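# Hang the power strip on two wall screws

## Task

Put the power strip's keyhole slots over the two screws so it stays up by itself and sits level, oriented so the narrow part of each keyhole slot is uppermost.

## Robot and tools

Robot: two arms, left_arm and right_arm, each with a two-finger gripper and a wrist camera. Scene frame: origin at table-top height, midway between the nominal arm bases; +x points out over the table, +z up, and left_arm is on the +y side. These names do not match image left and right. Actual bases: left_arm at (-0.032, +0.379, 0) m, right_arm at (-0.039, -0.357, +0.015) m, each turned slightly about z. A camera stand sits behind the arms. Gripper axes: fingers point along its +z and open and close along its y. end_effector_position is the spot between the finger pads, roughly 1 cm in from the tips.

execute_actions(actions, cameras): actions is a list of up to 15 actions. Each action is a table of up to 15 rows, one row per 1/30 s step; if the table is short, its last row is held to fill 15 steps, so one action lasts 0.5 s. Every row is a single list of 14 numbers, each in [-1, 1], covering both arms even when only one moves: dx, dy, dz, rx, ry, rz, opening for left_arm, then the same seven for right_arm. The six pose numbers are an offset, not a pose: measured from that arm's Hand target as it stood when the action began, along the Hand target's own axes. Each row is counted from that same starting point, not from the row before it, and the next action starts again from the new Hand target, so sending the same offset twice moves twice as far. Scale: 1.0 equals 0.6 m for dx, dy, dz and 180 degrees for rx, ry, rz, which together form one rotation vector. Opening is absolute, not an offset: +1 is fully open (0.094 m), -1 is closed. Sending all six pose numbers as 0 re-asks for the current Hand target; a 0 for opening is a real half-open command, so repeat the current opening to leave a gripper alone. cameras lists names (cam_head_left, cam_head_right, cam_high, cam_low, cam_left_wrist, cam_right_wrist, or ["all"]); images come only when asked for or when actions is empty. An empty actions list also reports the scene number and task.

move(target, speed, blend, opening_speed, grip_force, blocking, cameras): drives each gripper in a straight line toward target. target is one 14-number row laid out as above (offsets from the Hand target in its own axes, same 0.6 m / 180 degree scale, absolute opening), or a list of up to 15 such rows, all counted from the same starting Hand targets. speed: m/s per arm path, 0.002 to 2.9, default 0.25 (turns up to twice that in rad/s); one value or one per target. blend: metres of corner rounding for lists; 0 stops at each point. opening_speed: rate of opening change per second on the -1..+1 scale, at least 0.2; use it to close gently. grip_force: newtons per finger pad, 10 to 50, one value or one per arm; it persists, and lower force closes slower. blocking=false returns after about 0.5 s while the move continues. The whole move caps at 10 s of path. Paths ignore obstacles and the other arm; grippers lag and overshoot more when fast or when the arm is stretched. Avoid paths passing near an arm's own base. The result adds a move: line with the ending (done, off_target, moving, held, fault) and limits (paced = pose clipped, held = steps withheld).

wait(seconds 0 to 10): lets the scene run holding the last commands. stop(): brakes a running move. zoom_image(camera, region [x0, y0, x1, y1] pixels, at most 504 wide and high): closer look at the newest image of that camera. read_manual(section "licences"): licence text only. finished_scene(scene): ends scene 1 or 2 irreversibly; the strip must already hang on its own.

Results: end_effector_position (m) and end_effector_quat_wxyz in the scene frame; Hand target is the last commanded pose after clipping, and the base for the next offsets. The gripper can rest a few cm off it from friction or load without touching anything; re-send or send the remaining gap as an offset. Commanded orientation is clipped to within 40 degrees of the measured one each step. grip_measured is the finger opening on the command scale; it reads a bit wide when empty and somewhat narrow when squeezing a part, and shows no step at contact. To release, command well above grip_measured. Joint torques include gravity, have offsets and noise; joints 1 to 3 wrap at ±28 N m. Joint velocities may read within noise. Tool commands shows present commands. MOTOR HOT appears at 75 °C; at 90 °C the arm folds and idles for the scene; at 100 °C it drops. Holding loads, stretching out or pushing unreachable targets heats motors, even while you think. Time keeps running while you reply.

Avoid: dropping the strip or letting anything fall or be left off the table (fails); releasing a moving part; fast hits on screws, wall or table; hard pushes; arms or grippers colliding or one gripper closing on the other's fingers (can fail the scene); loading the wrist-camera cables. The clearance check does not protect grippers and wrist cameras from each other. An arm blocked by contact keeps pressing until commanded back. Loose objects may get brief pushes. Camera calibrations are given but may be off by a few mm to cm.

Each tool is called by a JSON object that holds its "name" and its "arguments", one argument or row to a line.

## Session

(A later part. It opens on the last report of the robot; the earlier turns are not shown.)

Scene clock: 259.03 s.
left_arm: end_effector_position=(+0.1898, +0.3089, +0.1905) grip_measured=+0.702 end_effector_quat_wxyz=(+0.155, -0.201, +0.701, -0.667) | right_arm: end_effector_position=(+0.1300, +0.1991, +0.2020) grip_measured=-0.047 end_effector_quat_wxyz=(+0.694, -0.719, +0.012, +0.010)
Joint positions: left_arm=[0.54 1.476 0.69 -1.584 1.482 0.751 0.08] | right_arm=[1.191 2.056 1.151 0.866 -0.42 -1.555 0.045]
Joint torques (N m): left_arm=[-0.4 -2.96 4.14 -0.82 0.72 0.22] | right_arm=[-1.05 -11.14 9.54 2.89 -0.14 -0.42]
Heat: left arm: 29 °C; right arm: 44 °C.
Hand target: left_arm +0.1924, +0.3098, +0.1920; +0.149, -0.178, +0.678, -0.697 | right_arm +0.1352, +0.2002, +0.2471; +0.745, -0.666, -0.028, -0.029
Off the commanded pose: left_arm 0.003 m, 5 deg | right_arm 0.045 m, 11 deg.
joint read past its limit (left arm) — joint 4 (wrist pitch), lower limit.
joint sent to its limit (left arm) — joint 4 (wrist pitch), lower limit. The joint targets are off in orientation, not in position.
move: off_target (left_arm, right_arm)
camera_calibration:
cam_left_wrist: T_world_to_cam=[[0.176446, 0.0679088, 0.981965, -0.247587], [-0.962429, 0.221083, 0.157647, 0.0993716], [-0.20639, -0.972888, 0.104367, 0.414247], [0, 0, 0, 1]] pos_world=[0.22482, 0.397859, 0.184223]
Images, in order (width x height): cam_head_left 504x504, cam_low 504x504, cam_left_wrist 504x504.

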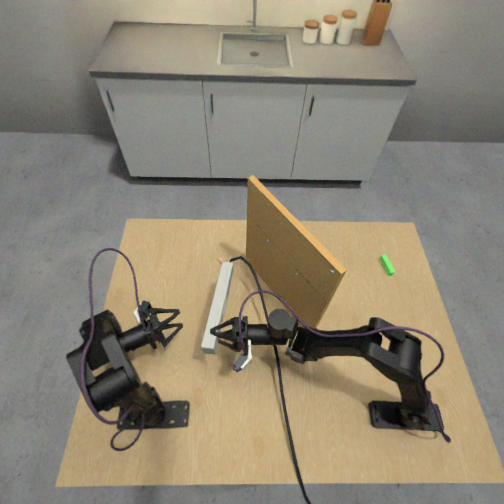

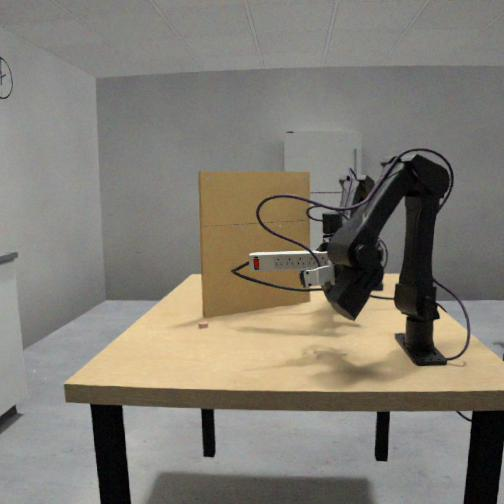

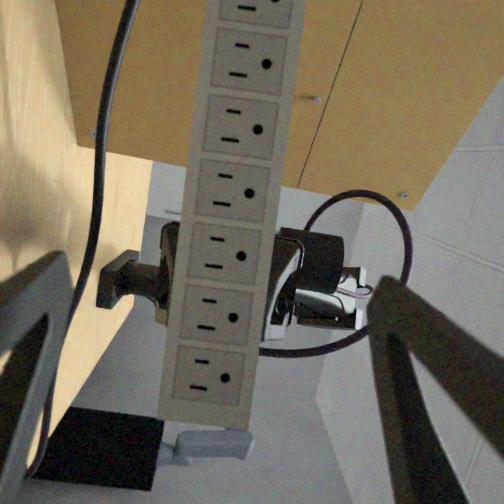

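{"name": "move", "arguments": {
  "target": [-0.174,-0.037,0.052,0,-0.194,0,0.7,0,0,0,0,0,0,-0.35],
  "speed": 0.2
}}

{"name": "move", "arguments": {
  "target": [0.13,0.037,-0.12,0,0.194,0,0.7,0,0,0,0,0,0,-0.35],
  "speed": 0.2,
  "cameras": ["cam_left_wrist","cam_head_left","cam_low"]
}}

Scene clock: 272.10 s.
left_arm: end_effector_position=(+0.2937, +0.3297, +0.2069) grip_measured=+0.702 end_effector_quat_wxyz=(+0.120, -0.174, +0.691, -0.691) | right_arm: end_effector_position=(+0.1300, +0.1991, +0.2020) grip_measured=-0.047 end_effector_quat_wxyz=(+0.694, -0.719, +0.012, +0.010)
Joint positions: left_arm=[0.394 1.787 1.125 -1.339 1.554 0.355 0.08] | right_arm=[1.191 2.056 1.151 0.866 -0.42 -1.555 0.045]
Joint torques (N m): left_arm=[-0.62 -6.52 6.5 -0.15 0.9 0.01] | right_arm=[-1.06 -11.14 9.54 2.9 -0.15 -0.42]
Heat: left arm: 28 °C; right arm: 45 °C.
Hand target: left_arm +0.3004, +0.3297, +0.2101; +0.346, -0.379, +0.602, -0.612 | right_arm +0.1352, +0.2002, +0.2471; +0.745, -0.666, -0.028, -0.029
Off the commanded pose: left_arm 0.007 m, 38 deg | right_arm 0.045 m, 11 deg.
joint sent to its limit (left arm) — joint 5 (wrist yaw), upper limit. The joint targets are off in orientation, not in position.
move: off_target (left_arm, right_arm)

Scene clock: 273.20 s.
left_arm: end_effector_position=(+0.1989, +0.2928, +0.1877) grip_measured=+0.702 end_effector_quat_wxyz=(+0.128, -0.190, +0.684, -0.693) | right_arm: end_effector_position=(+0.1300, +0.1991, +0.2020) grip_measured=-0.047 end_effector_quat_wxyz=(+0.694, -0.719, +0.012, +0.010)
Joint positions: left_arm=[0.427 1.465 0.672 -1.334 1.561 0.467 0.08] | right_arm=[1.191 2.056 1.151 0.866 -0.42 -1.555 0.045]
Joint torques (N m): left_arm=[0.79 -5.89 4.27 -0.38 0.81 0.17] | right_arm=[-1.06 -11.14 9.54 2.89 -0.15 -0.42]
Heat: left arm: 28 °C; right arm: 45 °C.
Hand target: left_arm +0.1993, +0.2944, +0.1923; +0.149, -0.178, +0.678, -0.697 | right_arm +0.1352, +0.2002, +0.2471; +0.745, -0.666, -0.028, -0.029
Off the commanded pose: left_arm 0.005 m, 3 deg | right_arm 0.045 m, 11 deg.
joint sent to its limit (left arm) — joint 5 (wrist yaw), upper limit. The joint targets still meet the commanded pose.
move: off_target (left_arm, right_arm)
camera_calibration:
cam_left_wrist: T_world_to_cam=[[0.191146, 0.12275, 0.973856, -0.262772], [-0.947732, 0.281308, 0.150561, 0.0929293], [-0.255473, -0.951734, 0.170105, 0.391968], [0, 0, 0, 1]] pos_world=[0.238437, 0.379163, 0.175235]
Images, in order (width x height): cam_head_left 504x504, cam_low 504x504, cam_left_wrist 504x504.

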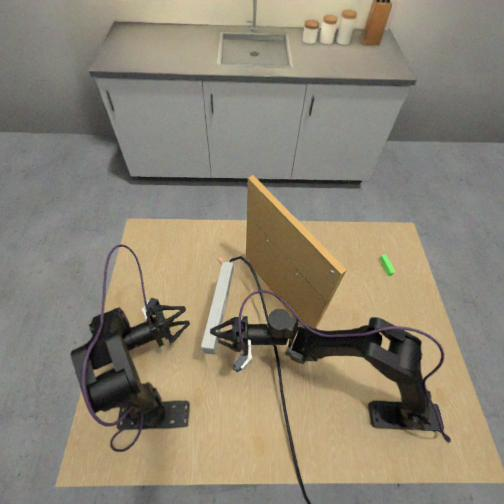

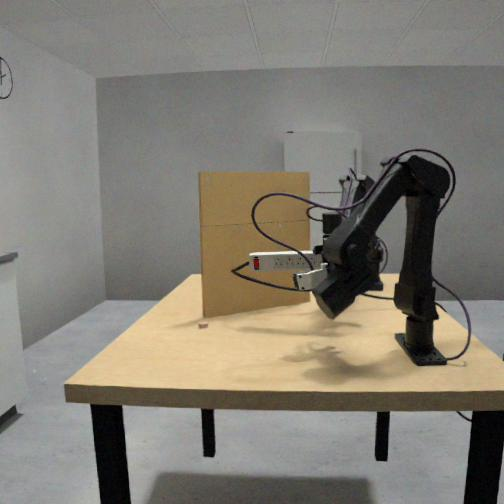

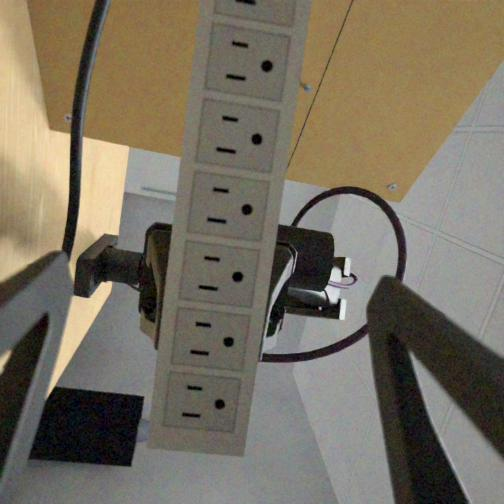

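{"name": "move", "arguments": {
  "target": [
    [0,-0.06,-0.14,0,0,0,0.7,0,0,0,0,0,0,-0.35],
    [-0.192,-0.188,-0.019,-0.442,-0.284,-0.26,0.7,0,0,0,0,0,0,-0.35]
  ],
  "speed": 0.25,
  "blend": [0.02,0]
}}

Scene clock: 297.90 s.
left_arm: end_effector_position=(+0.2996, +0.3593, +0.3003) grip_measured=+0.702 end_effector_quat_wxyz=(-0.125, +0.690, -0.696, +0.153) | right_arm: end_effector_position=(+0.1300, +0.1991, +0.2021) grip_measured=-0.047 end_effector_quat_wxyz=(+0.695, -0.719, +0.012, +0.010)
Joint positions: left_arm=[-0.083 1.615 2.007 -1.566 0.021 -1.618 0.08] | right_arm=[1.191 2.056 1.151 0.866 -0.42 -1.555 0.045]
Joint torques (N m): left_arm=[-0.44 -5.23 7.72 0.99 -0.13 -0.13] | right_arm=[-1.06 -11.12 9.55 2.89 -0.15 -0.42]
Heat: left arm: 27 °C; right arm: 47 °C.
Hand target: left_arm +0.3005, +0.3605, +0.2996; +0.001, +0.706, -0.709, -0.001 | right_arm +0.1352, +0.2002, +0.2471; +0.745, -0.666, -0.028, -0.029
Off the commanded pose: left_arm 0.002 m, 23 deg | right_arm 0.045 m, 11 deg.
joint sent to its limit (left arm) — joint 4 (wrist pitch), lower limit. The joint targets are off in orientation, not in position.
move: off_target (left_arm, right_arm)

{"name": "move", "arguments": {
  "target": [-0.017,-0.05,0.1,0.5,0,0,0.7,0,0,0,0,0,0,-0.35],
  "speed": 0.25
}}

{"name": "move", "arguments": {
  "target": [0.1,0.085,-0.21,0,0.35,0,0.7,0,0,0,0,0,0,-0.35],
  "speed": 0.2,
  "cameras": ["cam_left_wrist","cam_head_left","cam_low"]
}}

Scene clock: 314.37 s.
left_arm: end_effector_position=(+0.3305, +0.3664, +0.2451) grip_measured=+0.702 end_effector_quat_wxyz=(+0.493, -0.496, +0.500, -0.510) | right_arm: end_effector_position=(+0.1300, +0.1991, +0.2021) grip_measured=-0.047 end_effector_quat_wxyz=(+0.695, -0.719, +0.012, +0.010)
Joint positions: left_arm=[-0.085 1.01 0.367 0.65 -0.032 -1.584 0.08] | right_arm=[1.191 2.056 1.151 0.866 -0.42 -1.555 0.045]
Joint torques (N m): left_arm=[0.73 -1.89 6.38 2.34 -0.08 0.09] | right_arm=[-1.06 -11.12 9.55 2.89 -0.15 -0.42]
Heat: left arm: 28 °C; right arm: 48 °C.
Hand target: left_arm +0.3305, +0.3705, +0.2396; +0.498, -0.500, +0.501, -0.501 | right_arm +0.1352, +0.2002, +0.2471; +0.745, -0.666, -0.028, -0.029
Off the commanded pose: left_arm 0.007 m, 1 deg | right_arm 0.045 m, 11 deg.
move: off_target (right_arm)

Scene clock: 317.70 s.
left_arm: end_effector_position=(+0.2097, +0.3119, +0.1875) grip_measured=+0.702 end_effector_quat_wxyz=(+0.174, -0.199, +0.679, -0.685) | right_arm: end_effector_position=(+0.1300, +0.1991, +0.2021) grip_measured=-0.047 end_effector_quat_wxyz=(+0.695, -0.719, +0.012, +0.010)
Joint positions: left_arm=[0.495 1.149 0.201 0.838 1.564 -1.496 0.08] | right_arm=[1.191 2.056 1.151 0.866 -0.42 -1.555 0.045]
Joint torques (N m): left_arm=[0.46 -3.74 5.05 1.59 0.26 0.15] | right_arm=[-1.05 -11.14 9.55 2.89 -0.15 -0.42]
Heat: left arm: 29 °C; right arm: 48 °C.
Hand target: left_arm +0.2042, +0.3110, +0.1888; +0.163, -0.165, +0.688, -0.688 | right_arm +0.1352, +0.2002, +0.2471; +0.745, -0.666, -0.028, -0.029
Off the commanded pose: left_arm 0.006 m, 4 deg | right_arm 0.045 m, 11 deg.
joint sent to its limit (left arm) — joint 5 (wrist yaw), upper limit. The joint targets are off in orientation, not in position.
move: off_target (left_arm, right_arm)
camera_calibration:
cam_left_wrist: T_world_to_cam=[[0.132265, 0.117349, 0.984243, -0.254898], [-0.973621, 0.201632, 0.106798, 0.136257], [-0.185923, -0.972406, 0.140923, 0.410146], [0, 0, 0, 1]] pos_world=[0.242633, 0.401267, 0.178531]
Images, in order (width x height): cam_head_left 504x504, cam_low 504x504, cam_left_wrist 504x504.

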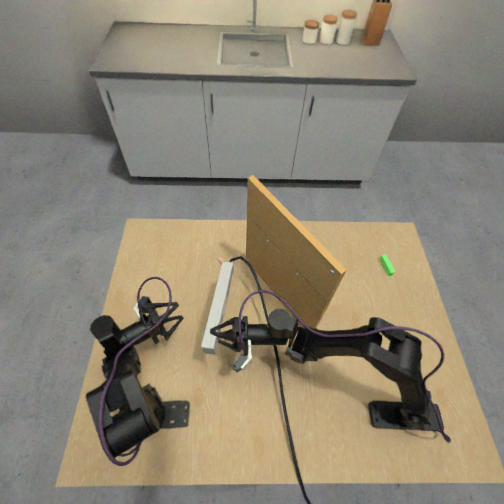

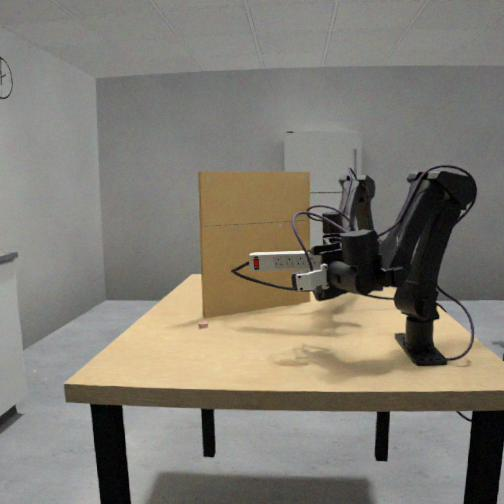

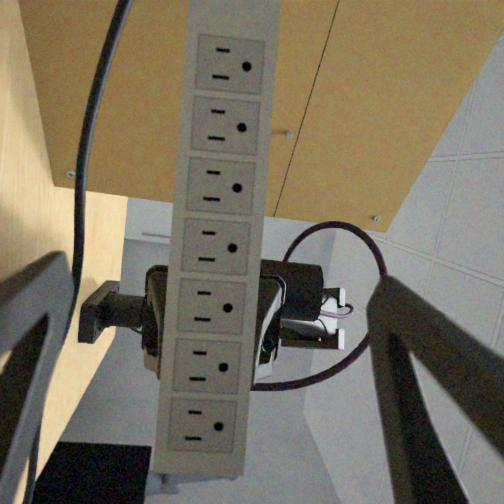

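{"name": "move", "arguments": {
  "target": [0.0175,-0.005,0.135,0,0,0,0.6,0,0,0,0,0,0,-0.35],
  "speed": 0.1,
  "cameras": ["cam_left_wrist","cam_head_left","cam_low"]
}}

{"name": "zoom_image", "arguments": {
  "camera": "cam_head_left",
  "region": [170, 240, 270, 370]
}}

Scene clock: 327.30 s.
left_arm: end_effector_position=(+0.2269, +0.2346, +0.1869) grip_measured=+0.602 end_effector_quat_wxyz=(+0.156, -0.170, +0.689, -0.687) | right_arm: end_effector_position=(+0.1300, +0.1991, +0.2021) grip_measured=-0.047 end_effector_quat_wxyz=(+0.695, -0.719, +0.012, +0.010)
Joint positions: left_arm=[0.058 1.213 0.201 0.989 1.196 -1.568 0.075] | right_arm=[1.191 2.056 1.151 0.866 -0.42 -1.555 0.045]
Joint torques (N m): left_arm=[-0.61 -2.02 7.47 1.86 -0.06 -0.04] | right_arm=[-1.05 -11.12 9.55 2.89 -0.15 -0.42]
Heat: left arm: 29 °C; right arm: 49 °C.
Hand target: left_arm +0.2312, +0.2340, +0.1918; +0.163, -0.164, +0.688, -0.688 | right_arm +0.1352, +0.2002, +0.2471; +0.745, -0.666, -0.028, -0.029
Off the commanded pose: left_arm 0.007 m, 1 deg | right_arm 0.045 m, 11 deg.
move: off_target (right_arm)
camera_calibration:
cam_left_wrist: T_world_to_cam=[[0.128033, 0.0933128, 0.98737, -0.241426], [-0.958306, 0.26807, 0.0989297, 0.1511], [-0.255453, -0.95887, 0.123744, 0.354235], [0, 0, 0, 1]] pos_world=[0.266201, 0.321688, 0.179594]
Images, in order (width x height): cam_head_left 504x504, cam_low 504x504, cam_left_wrist 504x504.

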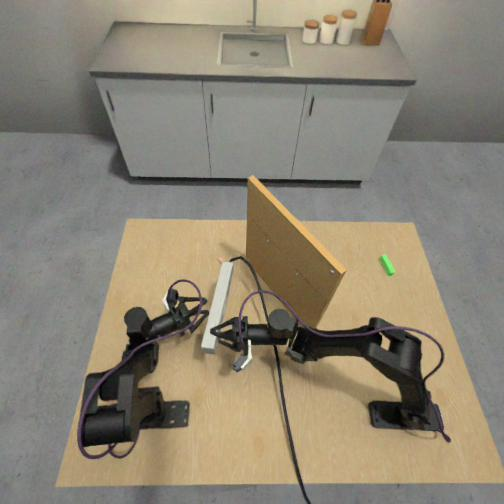

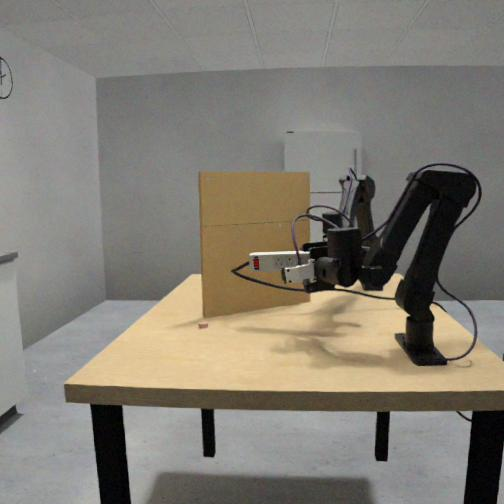

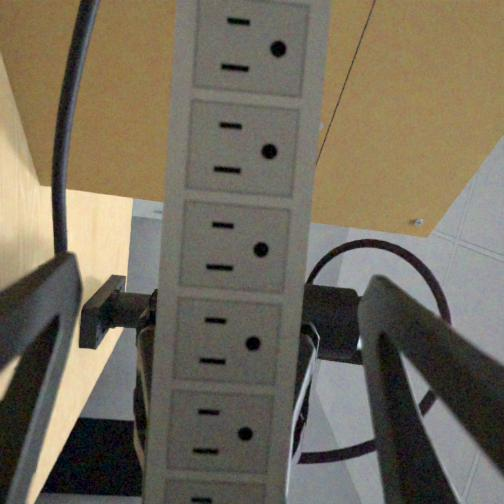

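Scaled by 3.877 from the camera's 504x504 image, which has a finer 720x720 frame.

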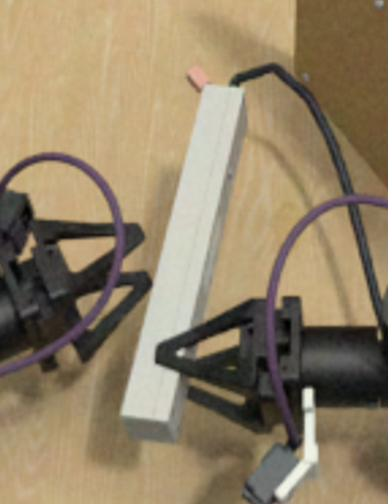

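{"name": "move", "arguments": {
  "target": [
    [0,-0.004,0.037,0,0,0,0.6,0,0,0,0,0,0,-0.35],
    [0,-0.004,0.037,0,0,0,-0.4,0,0,0,0,0,0,-0.35]
  ],
  "speed": 0.08,
  "opening_speed": 0.4,
  "cameras": ["cam_left_wrist","cam_head_left","cam_right_wrist"]
}}

{"name": "zoom_image", "arguments": {
  "camera": "cam_head_left",
  "region": [170, 240, 270, 370]
}}

Scene clock: 341.70 s.
left_arm: end_effector_position=(+0.2365, +0.2153, +0.1892) grip_measured=-0.108 end_effector_quat_wxyz=(+0.157, -0.169, +0.690, -0.686) | right_arm: end_effector_position=(+0.1299, +0.1991, +0.2022) grip_measured=-0.047 end_effector_quat_wxyz=(+0.695, -0.719, +0.012, +0.010)
Joint positions: left_arm=[-0.05 1.254 0.233 1.003 1.088 -1.57 0.042] | right_arm=[1.191 2.056 1.151 0.867 -0.42 -1.555 0.045]
Joint torques (N m): left_arm=[-0.38 -2.18 7.51 1.87 -0.13 -0.02] | right_arm=[-1.06 -11.12 9.55 2.89 -0.14 -0.42]
Heat: left arm: 30 °C; right arm: 50 °C.
Hand target: left_arm +0.2413, +0.2142, +0.1942; +0.163, -0.164, +0.688, -0.688 | right_arm +0.1351, +0.2002, +0.2471; +0.745, -0.666, -0.028, -0.029
Off the commanded pose: left_arm 0.007 m, 1 deg | right_arm 0.045 m, 10 deg.
move: off_target (right_arm)
camera_calibration:
cam_left_wrist: T_world_to_cam=[[0.124466, 0.091822, 0.987966, -0.242181], [-0.958745, 0.267598, 0.0959137, 0.165927], [-0.255571, -0.959146, 0.121341, 0.338378], [0, 0, 0, 1]] pos_world=[0.275704, 0.30239, 0.182293]
cam_right_wrist: T_world_to_cam=[[-0.103958, -0.0128649, 0.994499, -0.192719], [0.763399, -0.641959, 0.0714958, 0.0306344], [0.637507, 0.766631, 0.0765576, -0.150029], [0, 0, 0, 1]] pos_world=[0.0522235, 0.132204, 0.200955]
Images, in order (width x height): cam_head_left 504x504, cam_left_wrist 504x504, cam_right_wrist 504x504.

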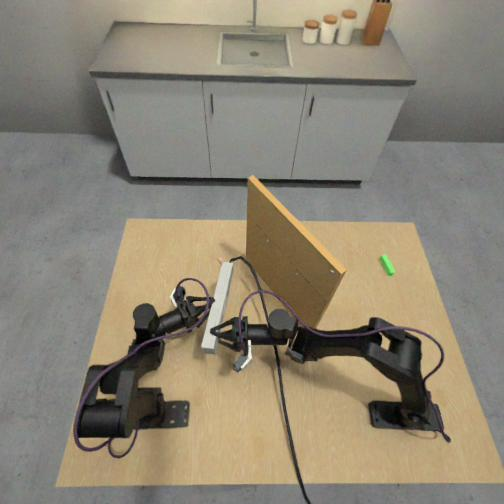

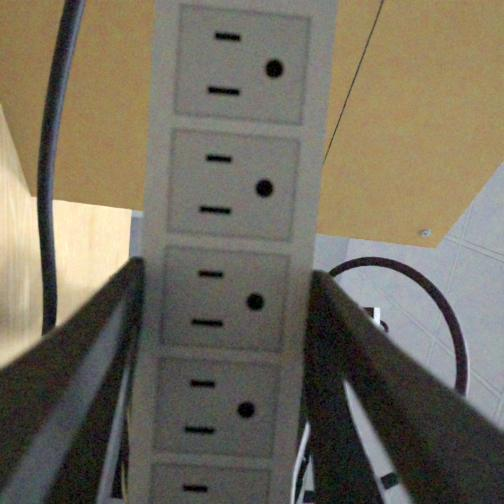

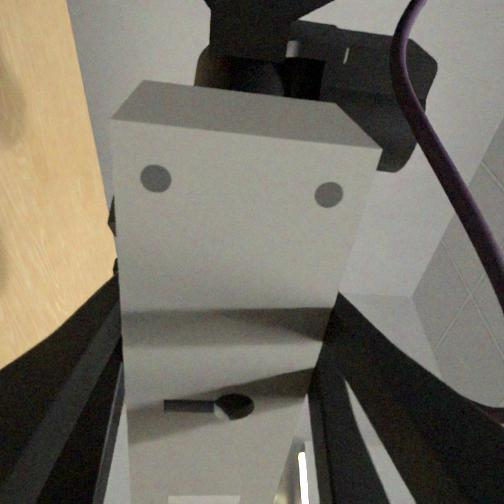

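Scaled by 3.877 from the camera's 504x504 image, which has a finer 720x720 frame.

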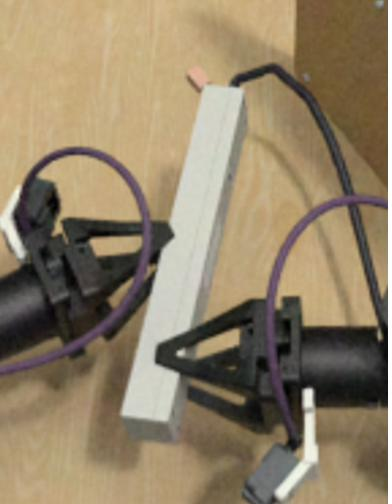

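{"name": "move", "arguments": {
  "target": [
    [0,0,0,0,0,0,0.2,0,0,0,0,0,0,-0.35],
    [0,0,0.022,0,0,0,0.2,0,0,0,0,0,0,-0.35],
    [0,0,0.022,0,0,0,-0.4,0,0,0,0,0,0,-0.35]
  ],
  "speed": 0.08,
  "opening_speed": 0.5,
  "cameras": ["cam_head_left","cam_high"]
}}

{"name": "zoom_image", "arguments": {
  "camera": "cam_head_left",
  "region": [170, 240, 270, 370]
}}

{"name": "zoom_image", "arguments": {
  "camera": "cam_high",
  "region": [250, 200, 450, 400]
}}

Scene clock: 353.37 s.
left_arm: end_effector_position=(+0.2424, +0.2038, +0.1896) grip_measured=-0.062 end_effector_quat_wxyz=(+0.157, -0.169, +0.690, -0.687) | right_arm: end_effector_position=(+0.1299, +0.1991, +0.2023) grip_measured=-0.047 end_effector_quat_wxyz=(+0.695, -0.719, +0.012, +0.010)
Joint positions: left_arm=[-0.109 1.29 0.254 1.02 1.029 -1.573 0.044] | right_arm=[1.191 2.056 1.151 0.867 -0.42 -1.555 0.045]
Joint torques (N m): left_arm=[-0.65 -2.35 7.64 1.93 -0.08 -0.01] | right_arm=[-1.05 -11.12 9.54 2.88 -0.14 -0.42]
Heat: left arm: 31 °C; right arm: 51 °C.
Hand target: left_arm +0.2473, +0.2024, +0.1942; +0.163, -0.165, +0.688, -0.688 | right_arm +0.1352, +0.2002, +0.2471; +0.745, -0.666, -0.028, -0.029
Off the commanded pose: left_arm 0.007 m, 1 deg | right_arm 0.045 m, 10 deg.
move: off_target (right_arm)
Images, in order (width x height): cam_head_left 504x504, cam_high 504x504.

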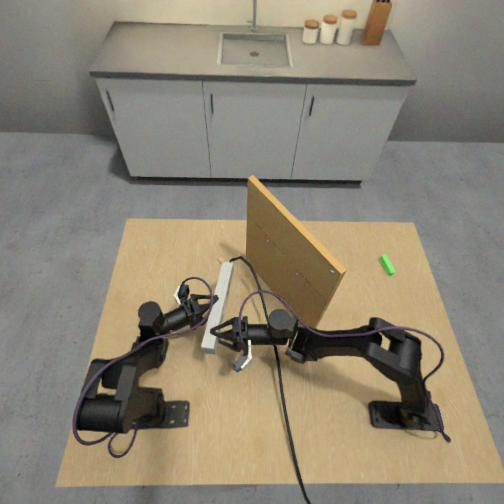

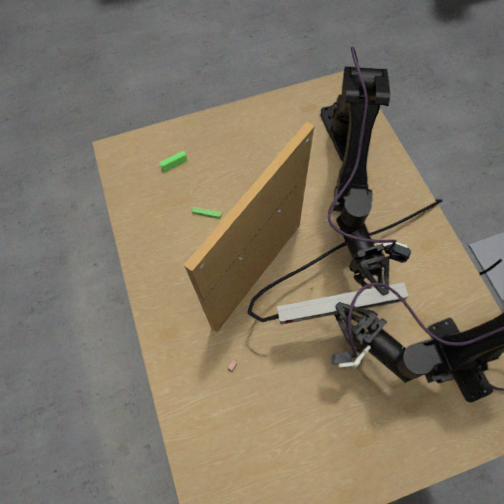

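Scaled by 3.877 from the camera's 504x504 image, which has a finer 720x720 frame.

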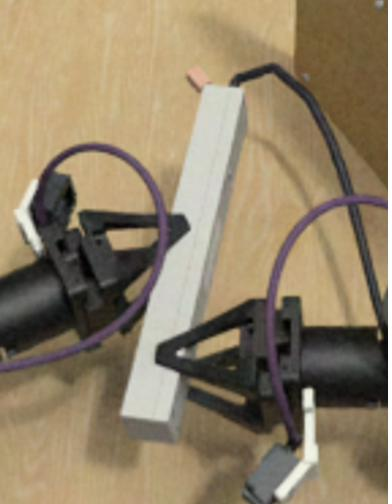

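Scaled by 2.520 from the camera's 504x504 image, which has a finer 720x720 frame.

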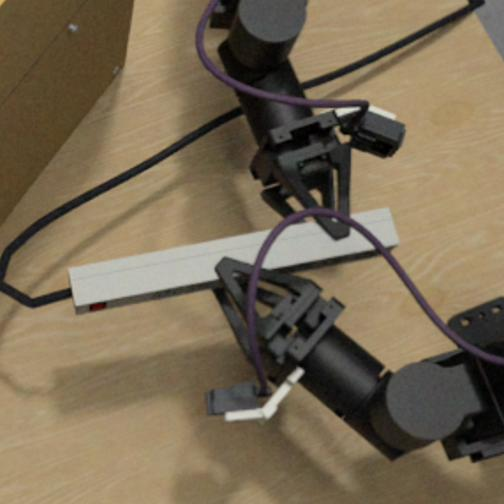

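{"name": "move", "arguments": {
  "target": [
    [0,0,0,0,0,0,-0.4,0,0.05,0,0,0,0,-0.35],
    [0,0,0,0,0,0,-0.4,0,0.05,0,0,0,0,1],
    [0,0,0,0,0,0,-0.4,0,0.05,-0.15,0,0,0,1],
    [0,0,0,0,0,0,-0.4,-0.05,0,-0.4,0,0,0,1]
  ],
  "speed": 0.15,
  "opening_speed": 1.0,
  "cameras": ["cam_right_wrist","cam_head_left","cam_left_wrist"]
}}

Scene clock: 364.60 s.
left_arm: end_effector_position=(+0.2404, +0.2022, +0.1774) grip_measured=-0.063 end_effector_quat_wxyz=(+0.126, -0.192, +0.697, -0.680) | right_arm: end_effector_position=(+0.1088, -0.0339, +0.2071) grip_measured=+0.997 end_effector_quat_wxyz=(+0.734, -0.679, -0.016, -0.021)
Joint positions: left_arm=[-0.113 1.296 0.254 0.954 1.036 -1.581 0.044] | right_arm=[0.813 1.481 0.253 1.338 -0.793 -1.544 0.094]
Joint torques (N m): left_arm=[-0.32 -3.82 7.64 2.56 -0.09 0.12] | right_arm=[-0.8 -5.56 5.34 1.9 -0.09 0.1]
Heat: left arm: 31 °C; right arm: 51 °C.
Hand target: left_arm +0.2472, +0.2023, +0.1941; +0.163, -0.165, +0.688, -0.688 | right_arm +0.1061, -0.0382, +0.2183; +0.745, -0.666, -0.028, -0.029
Off the commanded pose: left_arm 0.018 m, 5 deg | right_arm 0.012 m, 3 deg.
move: off_target (left_arm, right_arm); target 2's new opening was sent with right_arm's hand 0.023 m and 8 deg from that target
camera_calibration:
cam_left_wrist: T_world_to_cam=[[0.203448, 0.0890871, 0.975024, -0.24588], [-0.945278, 0.277307, 0.171904, 0.155654], [-0.255066, -0.956642, 0.14063, 0.32409], [0, 0, 0, 1]] pos_world=[0.279825, 0.288779, 0.167405]
cam_right_wrist: T_world_to_cam=[[-0.18678, -0.122188, 0.974773, -0.193351], [0.755197, -0.652472, 0.062919, -0.100853], [0.628324, 0.747898, 0.214145, 0.0135387], [0, 0, 0, 1]] pos_world=[0.0315431, -0.0995545, 0.191919]
Images, in order (width x height): cam_head_left 504x504, cam_left_wrist 504x504, cam_right_wrist 504x504.

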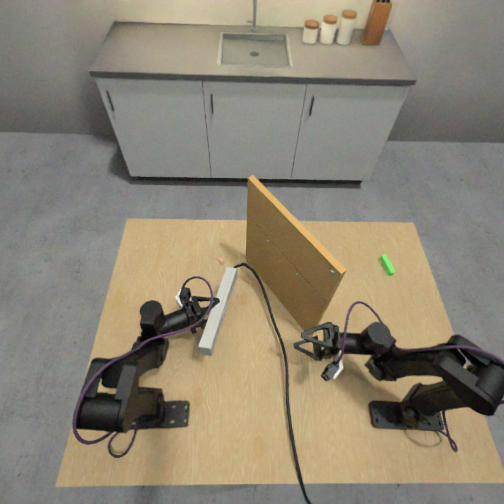

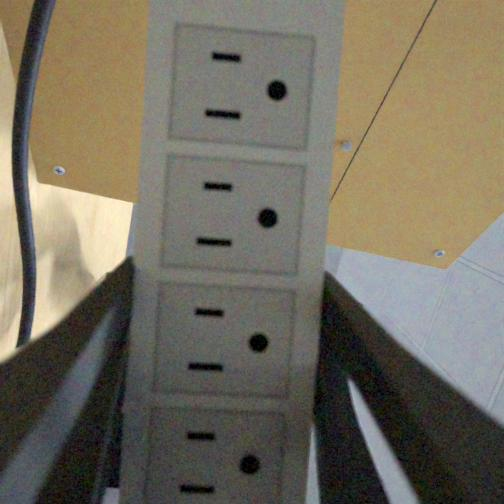

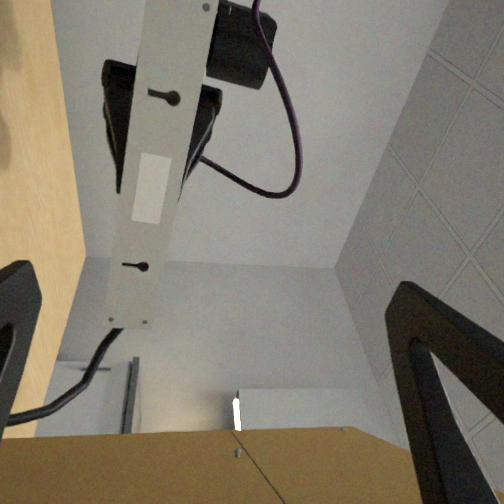

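{"name": "move", "arguments": {
  "target": [
    [-0.045,-0.2,-0.09,0,0,0,-0.4,0,0,0,0,0,0,1],
    [-0.045,-0.2,-0.09,0,0,0.5,-0.4,0,0,0,0,0,0,1]
  ],
  "speed": 0.2,
  "cameras": ["cam_low","cam_head_left"]
}}

Scene clock: 401.23 s.
left_arm: end_effector_position=(+0.2426, +0.2577, +0.2924) grip_measured=-0.066 end_effector_quat_wxyz=(+0.571, +0.357, +0.618, -0.405) | right_arm: end_effector_position=(+0.1087, -0.0339, +0.2071) grip_measured=+0.997 end_effector_quat_wxyz=(+0.734, -0.679, -0.016, -0.021)
Joint positions: left_arm=[0.174 1.034 0.621 0.325 1.346 -0.006 0.044] | right_arm=[0.813 1.481 0.253 1.338 -0.794 -1.544 0.094]
Joint torques (N m): left_arm=[1.09 -4.6 11.18 1.89 -0.17 0.05] | right_arm=[-0.8 -5.56 5.34 1.91 -0.11 0.09]
Heat: left arm: 34 °C; right arm: 47 °C.
Hand target: left_arm +0.2473, +0.2627, +0.3142; +0.602, +0.370, +0.603, -0.371 | right_arm +0.1061, -0.0382, +0.2183; +0.745, -0.666, -0.028, -0.029
Off the commanded pose: left_arm 0.023 m, 6 deg | right_arm 0.012 m, 3 deg.
move: off_target (left_arm, right_arm)
Images, in order (width x height): cam_head_left 504x504, cam_low 504x504.

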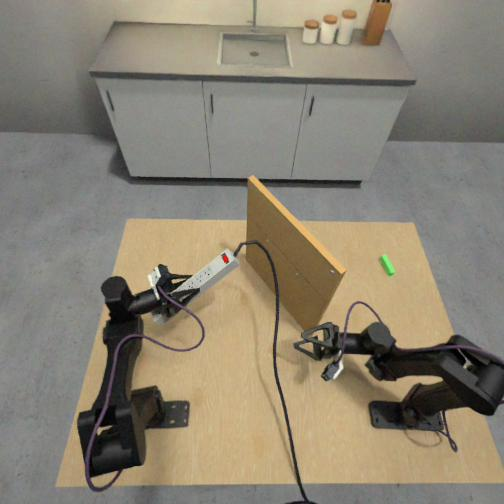

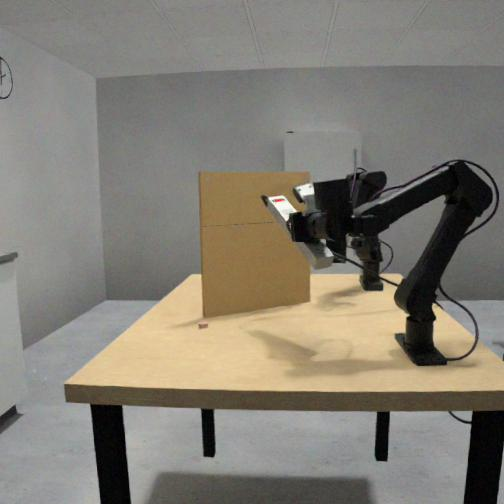

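{"name": "move", "arguments": {
  "target": [0,0,0,0,0,0.5,-0.4,0,0,0,0,0,0,1],
  "speed": 0.2,
  "cameras": ["cam_low","cam_head_left","cam_right_wrist","cam_left_wrist"]
}}

Scene clock: 410.67 s.
left_arm: end_effector_position=(+0.2464, +0.2600, +0.2964) grip_measured=-0.066 end_effector_quat_wxyz=(+0.688, +0.689, +0.180, +0.137) | right_arm: end_effector_position=(+0.1087, -0.0339, +0.2071) grip_measured=+0.997 end_effector_quat_wxyz=(+0.734, -0.679, -0.016, -0.021)
Joint positions: left_arm=[0.177 1.034 0.627 0.345 1.328 1.572 0.044] | right_arm=[0.813 1.481 0.253 1.338 -0.794 -1.544 0.094]
Joint torques (N m): left_arm=[0.7 -4.1 10.56 1.72 -0.02 -0.06] | right_arm=[-0.81 -5.56 5.33 1.91 -0.11 0.09]
Heat: left arm: 33 °C; right arm: 46 °C.
Hand target: left_arm +0.2473, +0.2627, +0.3141; +0.688, +0.688, +0.164, +0.163 | right_arm +0.1061, -0.0382, +0.2183; +0.745, -0.666, -0.028, -0.029
Off the commanded pose: left_arm 0.018 m, 3 deg | right_arm 0.012 m, 3 deg.
move: off_target (left_arm, right_arm)
camera_calibration:
cam_left_wrist: T_world_to_cam=[[-0.198346, -0.0416726, -0.979246, 0.343983], [0.365672, 0.923812, -0.11338, -0.281648], [0.909364, -0.380572, -0.167996, 0.0189812], [0, 0, 0, 1]] pos_world=[0.153958, 0.281748, 0.3081]
cam_right_wrist: T_world_to_cam=[[-0.186474, -0.122246, 0.974825, -0.193474], [0.755478, -0.652164, 0.0627323, -0.100803], [0.628077, 0.748157, 0.213966, 0.0135854], [0, 0, 0, 1]] pos_world=[0.0315437, -0.0995553, 0.19202]
Images, in order (width x height): cam_head_left 504x504, cam_low 504x504, cam_left_wrist 504x504, cam_right_wrist 504x504.

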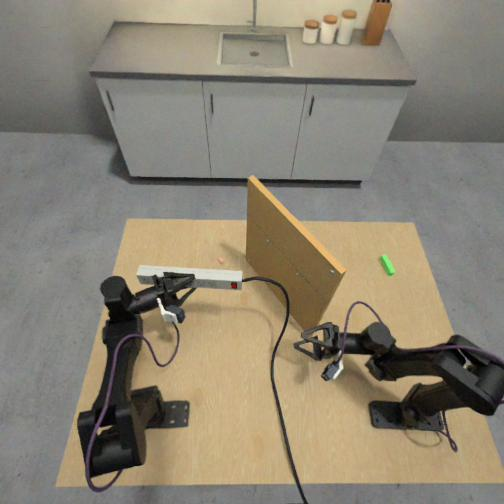

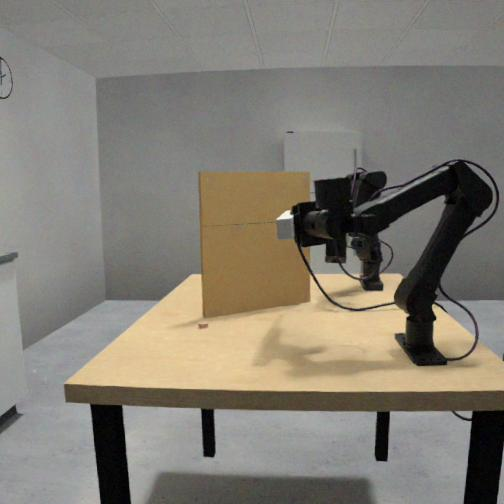

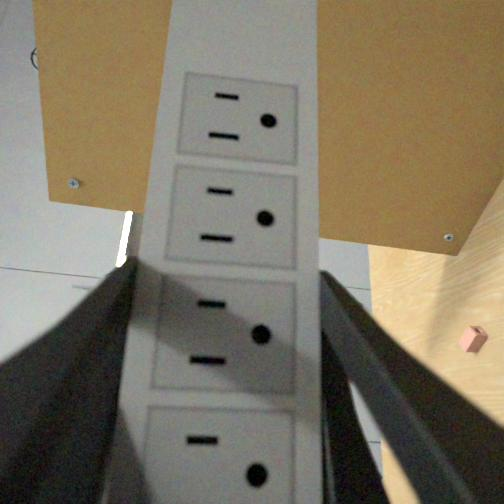

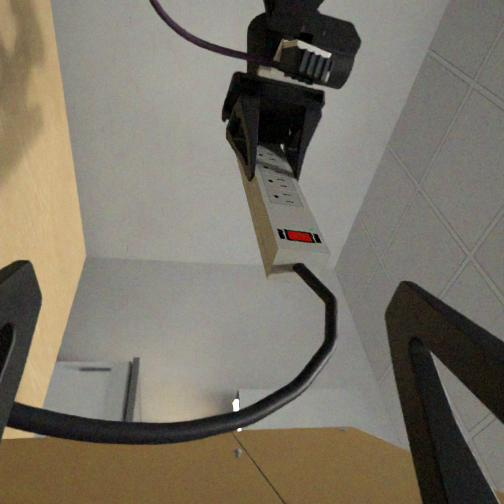

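{"name": "move", "arguments": {
  "target": [0,0,0,0,0,0,-0.4,0.083,-0.215,-0.026,-0.035,0,0.025,1],
  "speed": 0.2
}}

{"name": "move", "arguments": {
  "target": [-0.089,-0.175,0.228,0,-0.103,0,-0.4,0,0,0,0,0,0,1],
  "speed": 0.1,
  "cameras": ["cam_head_left","cam_head_right","cam_right_wrist","cam_high"]
}}

Scene clock: 459.97 s.
left_arm: end_effector_position=(+0.2464, +0.2600, +0.2964) grip_measured=-0.066 end_effector_quat_wxyz=(+0.688, +0.689, +0.180, +0.137) | right_arm: end_effector_position=(+0.1484, -0.0663, +0.3304) grip_measured=+0.997 end_effector_quat_wxyz=(+0.700, -0.713, +0.016, +0.009)
Joint positions: left_arm=[0.177 1.034 0.627 0.345 1.328 1.573 0.044] | right_arm=[0.577 1.077 0.72 0.321 -1.027 -1.567 0.094]
Joint torques (N m): left_arm=[0.85 -4.27 10.81 1.72 0.01 -0.07] | right_arm=[-0.47 -3.75 12.22 1.37 -0.19 0.03]
Heat: left arm: 33 °C; right arm: 45 °C.
Hand target: left_arm +0.2473, +0.2627, +0.3141; +0.688, +0.688, +0.164, +0.163 | right_arm +0.1455, -0.0682, +0.3483; +0.708, -0.707, +0.000, -0.001
Off the commanded pose: left_arm 0.018 m, 3 deg | right_arm 0.018 m, 2 deg.
move: off_target (left_arm, right_arm)

Scene clock: 462.67 s.
left_arm: end_effector_position=(+0.2494, +0.1180, +0.1979) grip_measured=-0.066 end_effector_quat_wxyz=(+0.697, +0.714, +0.055, +0.026) | right_arm: end_effector_position=(+0.1484, -0.0663, +0.3302) grip_measured=+0.997 end_effector_quat_wxyz=(+0.700, -0.714, +0.016, +0.009)
Joint positions: left_arm=[-0.34 1.577 0.568 0.944 1.148 1.59 0.044] | right_arm=[0.577 1.077 0.72 0.32 -1.027 -1.568 0.094]
Joint torques (N m): left_arm=[0.17 -5.12 8.31 2.35 -0.23 -0.2] | right_arm=[-0.47 -3.78 12.23 1.39 -0.19 0]
Heat: left arm: 33 °C; right arm: 45 °C.
Hand target: left_arm +0.2609, +0.1165, +0.2091; +0.705, +0.705, +0.052, +0.050 | right_arm +0.1455, -0.0682, +0.3483; +0.708, -0.707, +0.000, -0.001
Off the commanded pose: left_arm 0.016 m, 3 deg | right_arm 0.018 m, 2 deg.
move: off_target (left_arm, right_arm)
camera_calibration:
cam_right_wrist: T_world_to_cam=[[-0.100821, -0.0274226, 0.994527, -0.322896], [0.758664, -0.648803, 0.0590203, -0.158651], [0.643634, 0.760462, 0.0862174, 0.0273418], [0, 0, 0, 1]] pos_world=[0.0702101, -0.13258, 0.328134]
Images, in order (width x height): cam_head_left 504x504, cam_head_right 504x504, cam_high 504x504, cam_right_wrist 504x504.

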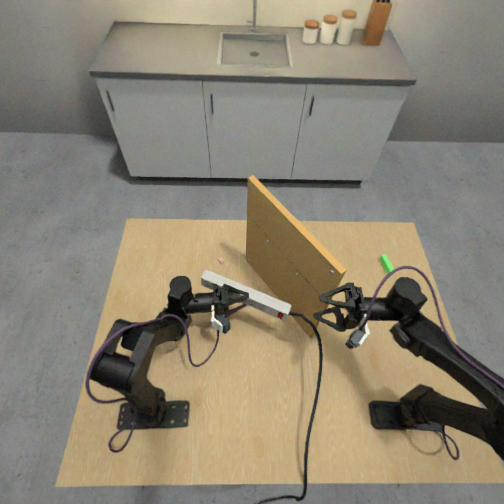

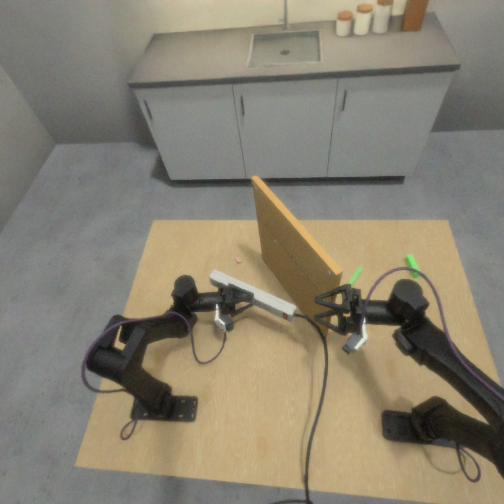

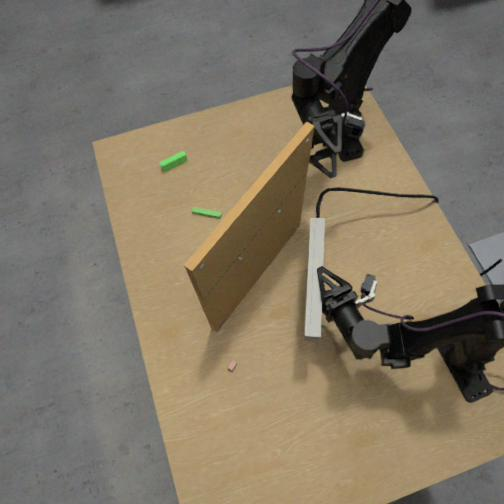

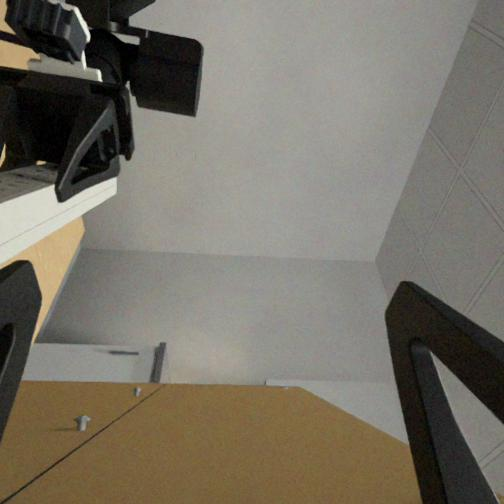

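{"name": "move", "arguments": {
  "target": [0.0375,0,0.0744,0,0,0,-0.4,0,0,0,0,0,0,1],
  "speed": 0.06,
  "cameras": ["cam_head_left","cam_high","cam_right_wrist"]
}}

{"name": "zoom_image", "arguments": {
  "camera": "cam_high",
  "region": [180, 120, 380, 340]
}}

Scene clock: 473.27 s.
left_arm: end_effector_position=(+0.2697, +0.0781, +0.1972) grip_measured=-0.066 end_effector_quat_wxyz=(+0.698, +0.715, +0.040, +0.015) | right_arm: end_effector_position=(+0.1484, -0.0663, +0.3302) grip_measured=+0.997 end_effector_quat_wxyz=(+0.700, -0.714, +0.016, +0.009)
Joint positions: left_arm=[-0.434 1.719 0.718 0.946 1.091 1.586 0.044] | right_arm=[0.577 1.077 0.72 0.32 -1.027 -1.568 0.094]
Joint torques (N m): left_arm=[-0.03 -6.65 9.11 2.21 -0.64 -0.28] | right_arm=[-0.47 -3.77 12.22 1.39 -0.19 0]
Heat: left arm: 35 °C; right arm: 44 °C.
Hand target: left_arm +0.2896, +0.0755, +0.2092; +0.705, +0.705, +0.052, +0.050 | right_arm +0.1455, -0.0682, +0.3483; +0.708, -0.707, +0.000, -0.001
Off the commanded pose: left_arm 0.023 m, 4 deg | right_arm 0.018 m, 2 deg.
move: off_target (left_arm, right_arm)
camera_calibration:
cam_right_wrist: T_world_to_cam=[[-0.100821, -0.0274226, 0.994527, -0.322896], [0.758664, -0.648803, 0.0590203, -0.158651], [0.643634, 0.760462, 0.0862174, 0.0273418], [0, 0, 0, 1]] pos_world=[0.0702101, -0.13258, 0.328134]
Images, in order (width x height): cam_head_left 504x504, cam_high 504x504, cam_right_wrist 504x504.

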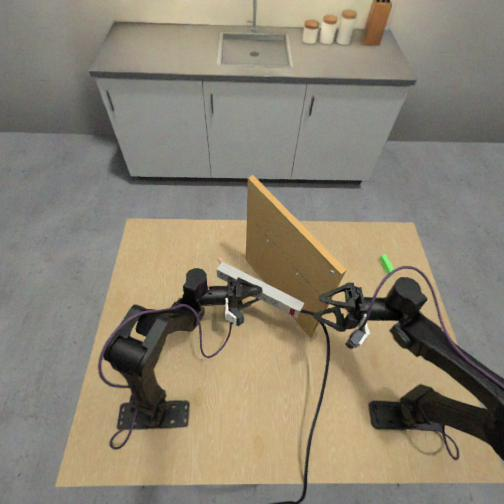

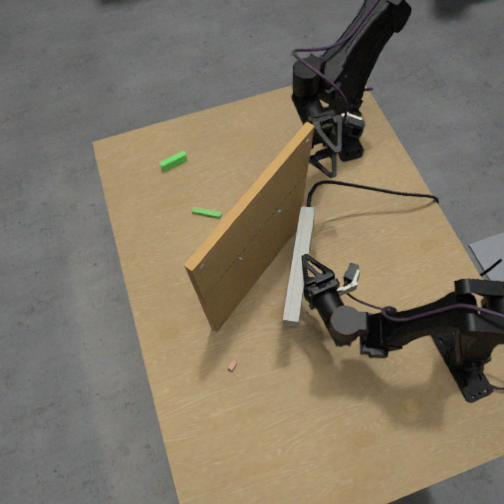

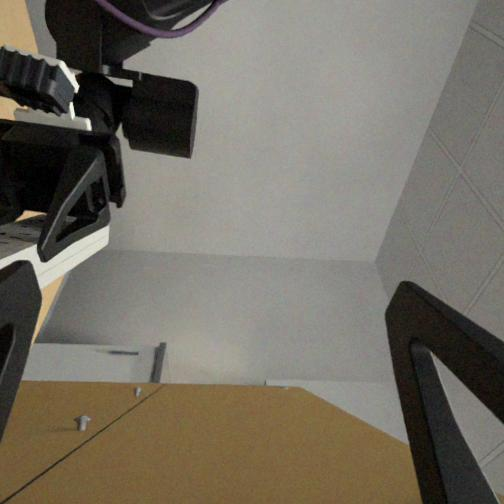

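Scaled by 2.291 from the camera's 504x504 image, which has a finer 720x720 frame.

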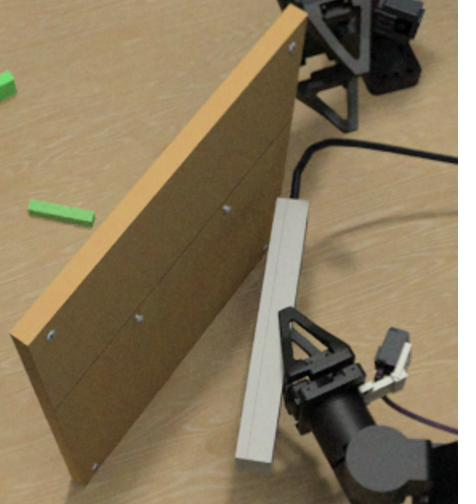

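{"name": "move", "arguments": {
  "target": [0.03,0,0.0595,0,0,0,-0.4,0,0,0,0,0,0,1],
  "speed": 0.05,
  "cameras": ["cam_high","cam_head_left","cam_right_wrist"]
}}

{"name": "zoom_image", "arguments": {
  "camera": "cam_high",
  "region": [180, 120, 380, 340]
}}

Scene clock: 481.27 s.
left_arm: end_effector_position=(+0.2923, +0.0461, +0.1976) grip_measured=-0.066 end_effector_quat_wxyz=(+0.697, +0.716, +0.037, +0.016) | right_arm: end_effector_position=(+0.1484, -0.0663, +0.3302) grip_measured=+0.997 end_effector_quat_wxyz=(+0.700, -0.714, +0.016, +0.009)
Joint positions: left_arm=[-0.493 1.829 0.861 0.915 1.034 1.586 0.044] | right_arm=[0.577 1.077 0.72 0.32 -1.027 -1.568 0.094]
Joint torques (N m): left_arm=[-0.14 -7.27 9.44 2.27 -0.68 -0.23] | right_arm=[-0.46 -3.78 12.22 1.38 -0.19 0]
Heat: left arm: 36 °C; right arm: 44 °C.
Hand target: left_arm +0.3125, +0.0428, +0.2090; +0.705, +0.705, +0.052, +0.050 | right_arm +0.1455, -0.0682, +0.3483; +0.708, -0.707, +0.000, -0.001
Off the commanded pose: left_arm 0.024 m, 4 deg | right_arm 0.018 m, 2 deg.
move: off_target (left_arm, right_arm)
camera_calibration:
cam_right_wrist: T_world_to_cam=[[-0.100821, -0.0274226, 0.994527, -0.322896], [0.758664, -0.648803, 0.0590203, -0.158651], [0.643634, 0.760462, 0.0862174, 0.0273418], [0, 0, 0, 1]] pos_world=[0.0702101, -0.13258, 0.328134]
Images, in order (width x height): cam_head_left 504x504, cam_high 504x504, cam_right_wrist 504x504.

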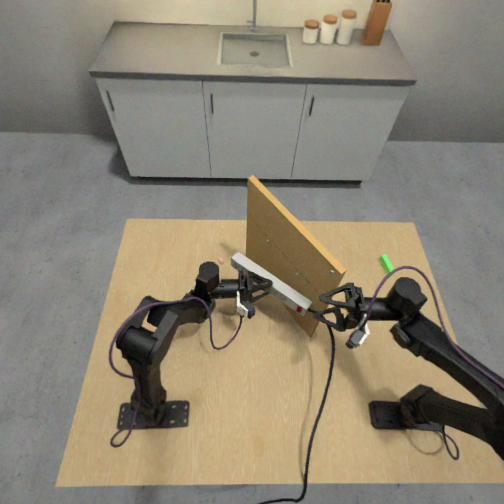

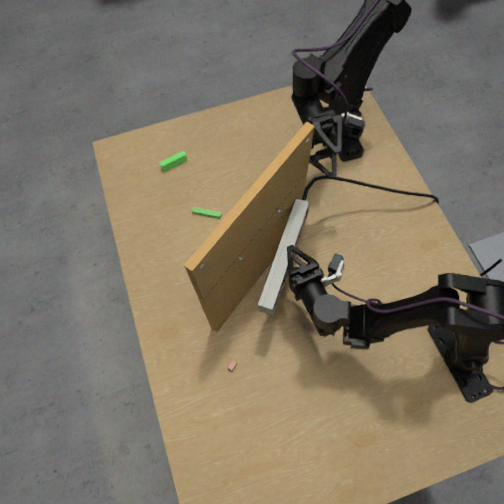

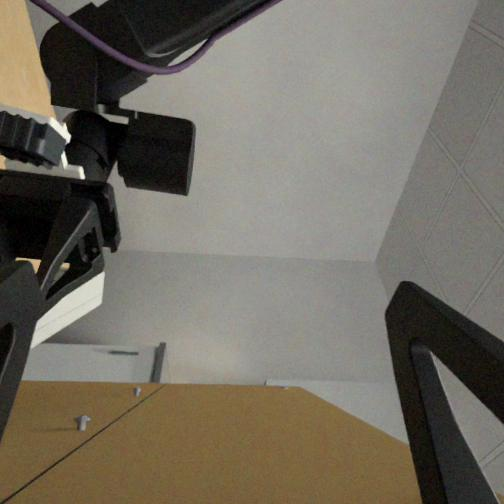

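Scaled by 2.291 from the camera's 504x504 image, which has a finer 720x720 frame.

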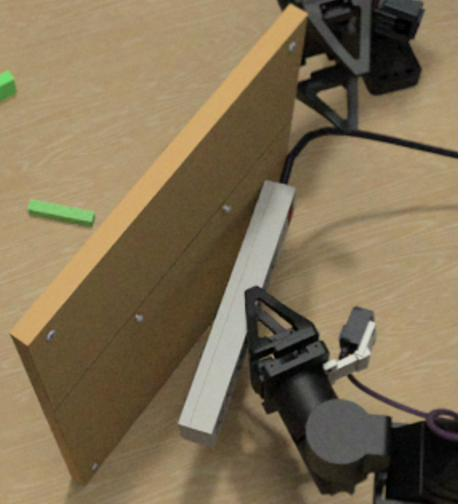

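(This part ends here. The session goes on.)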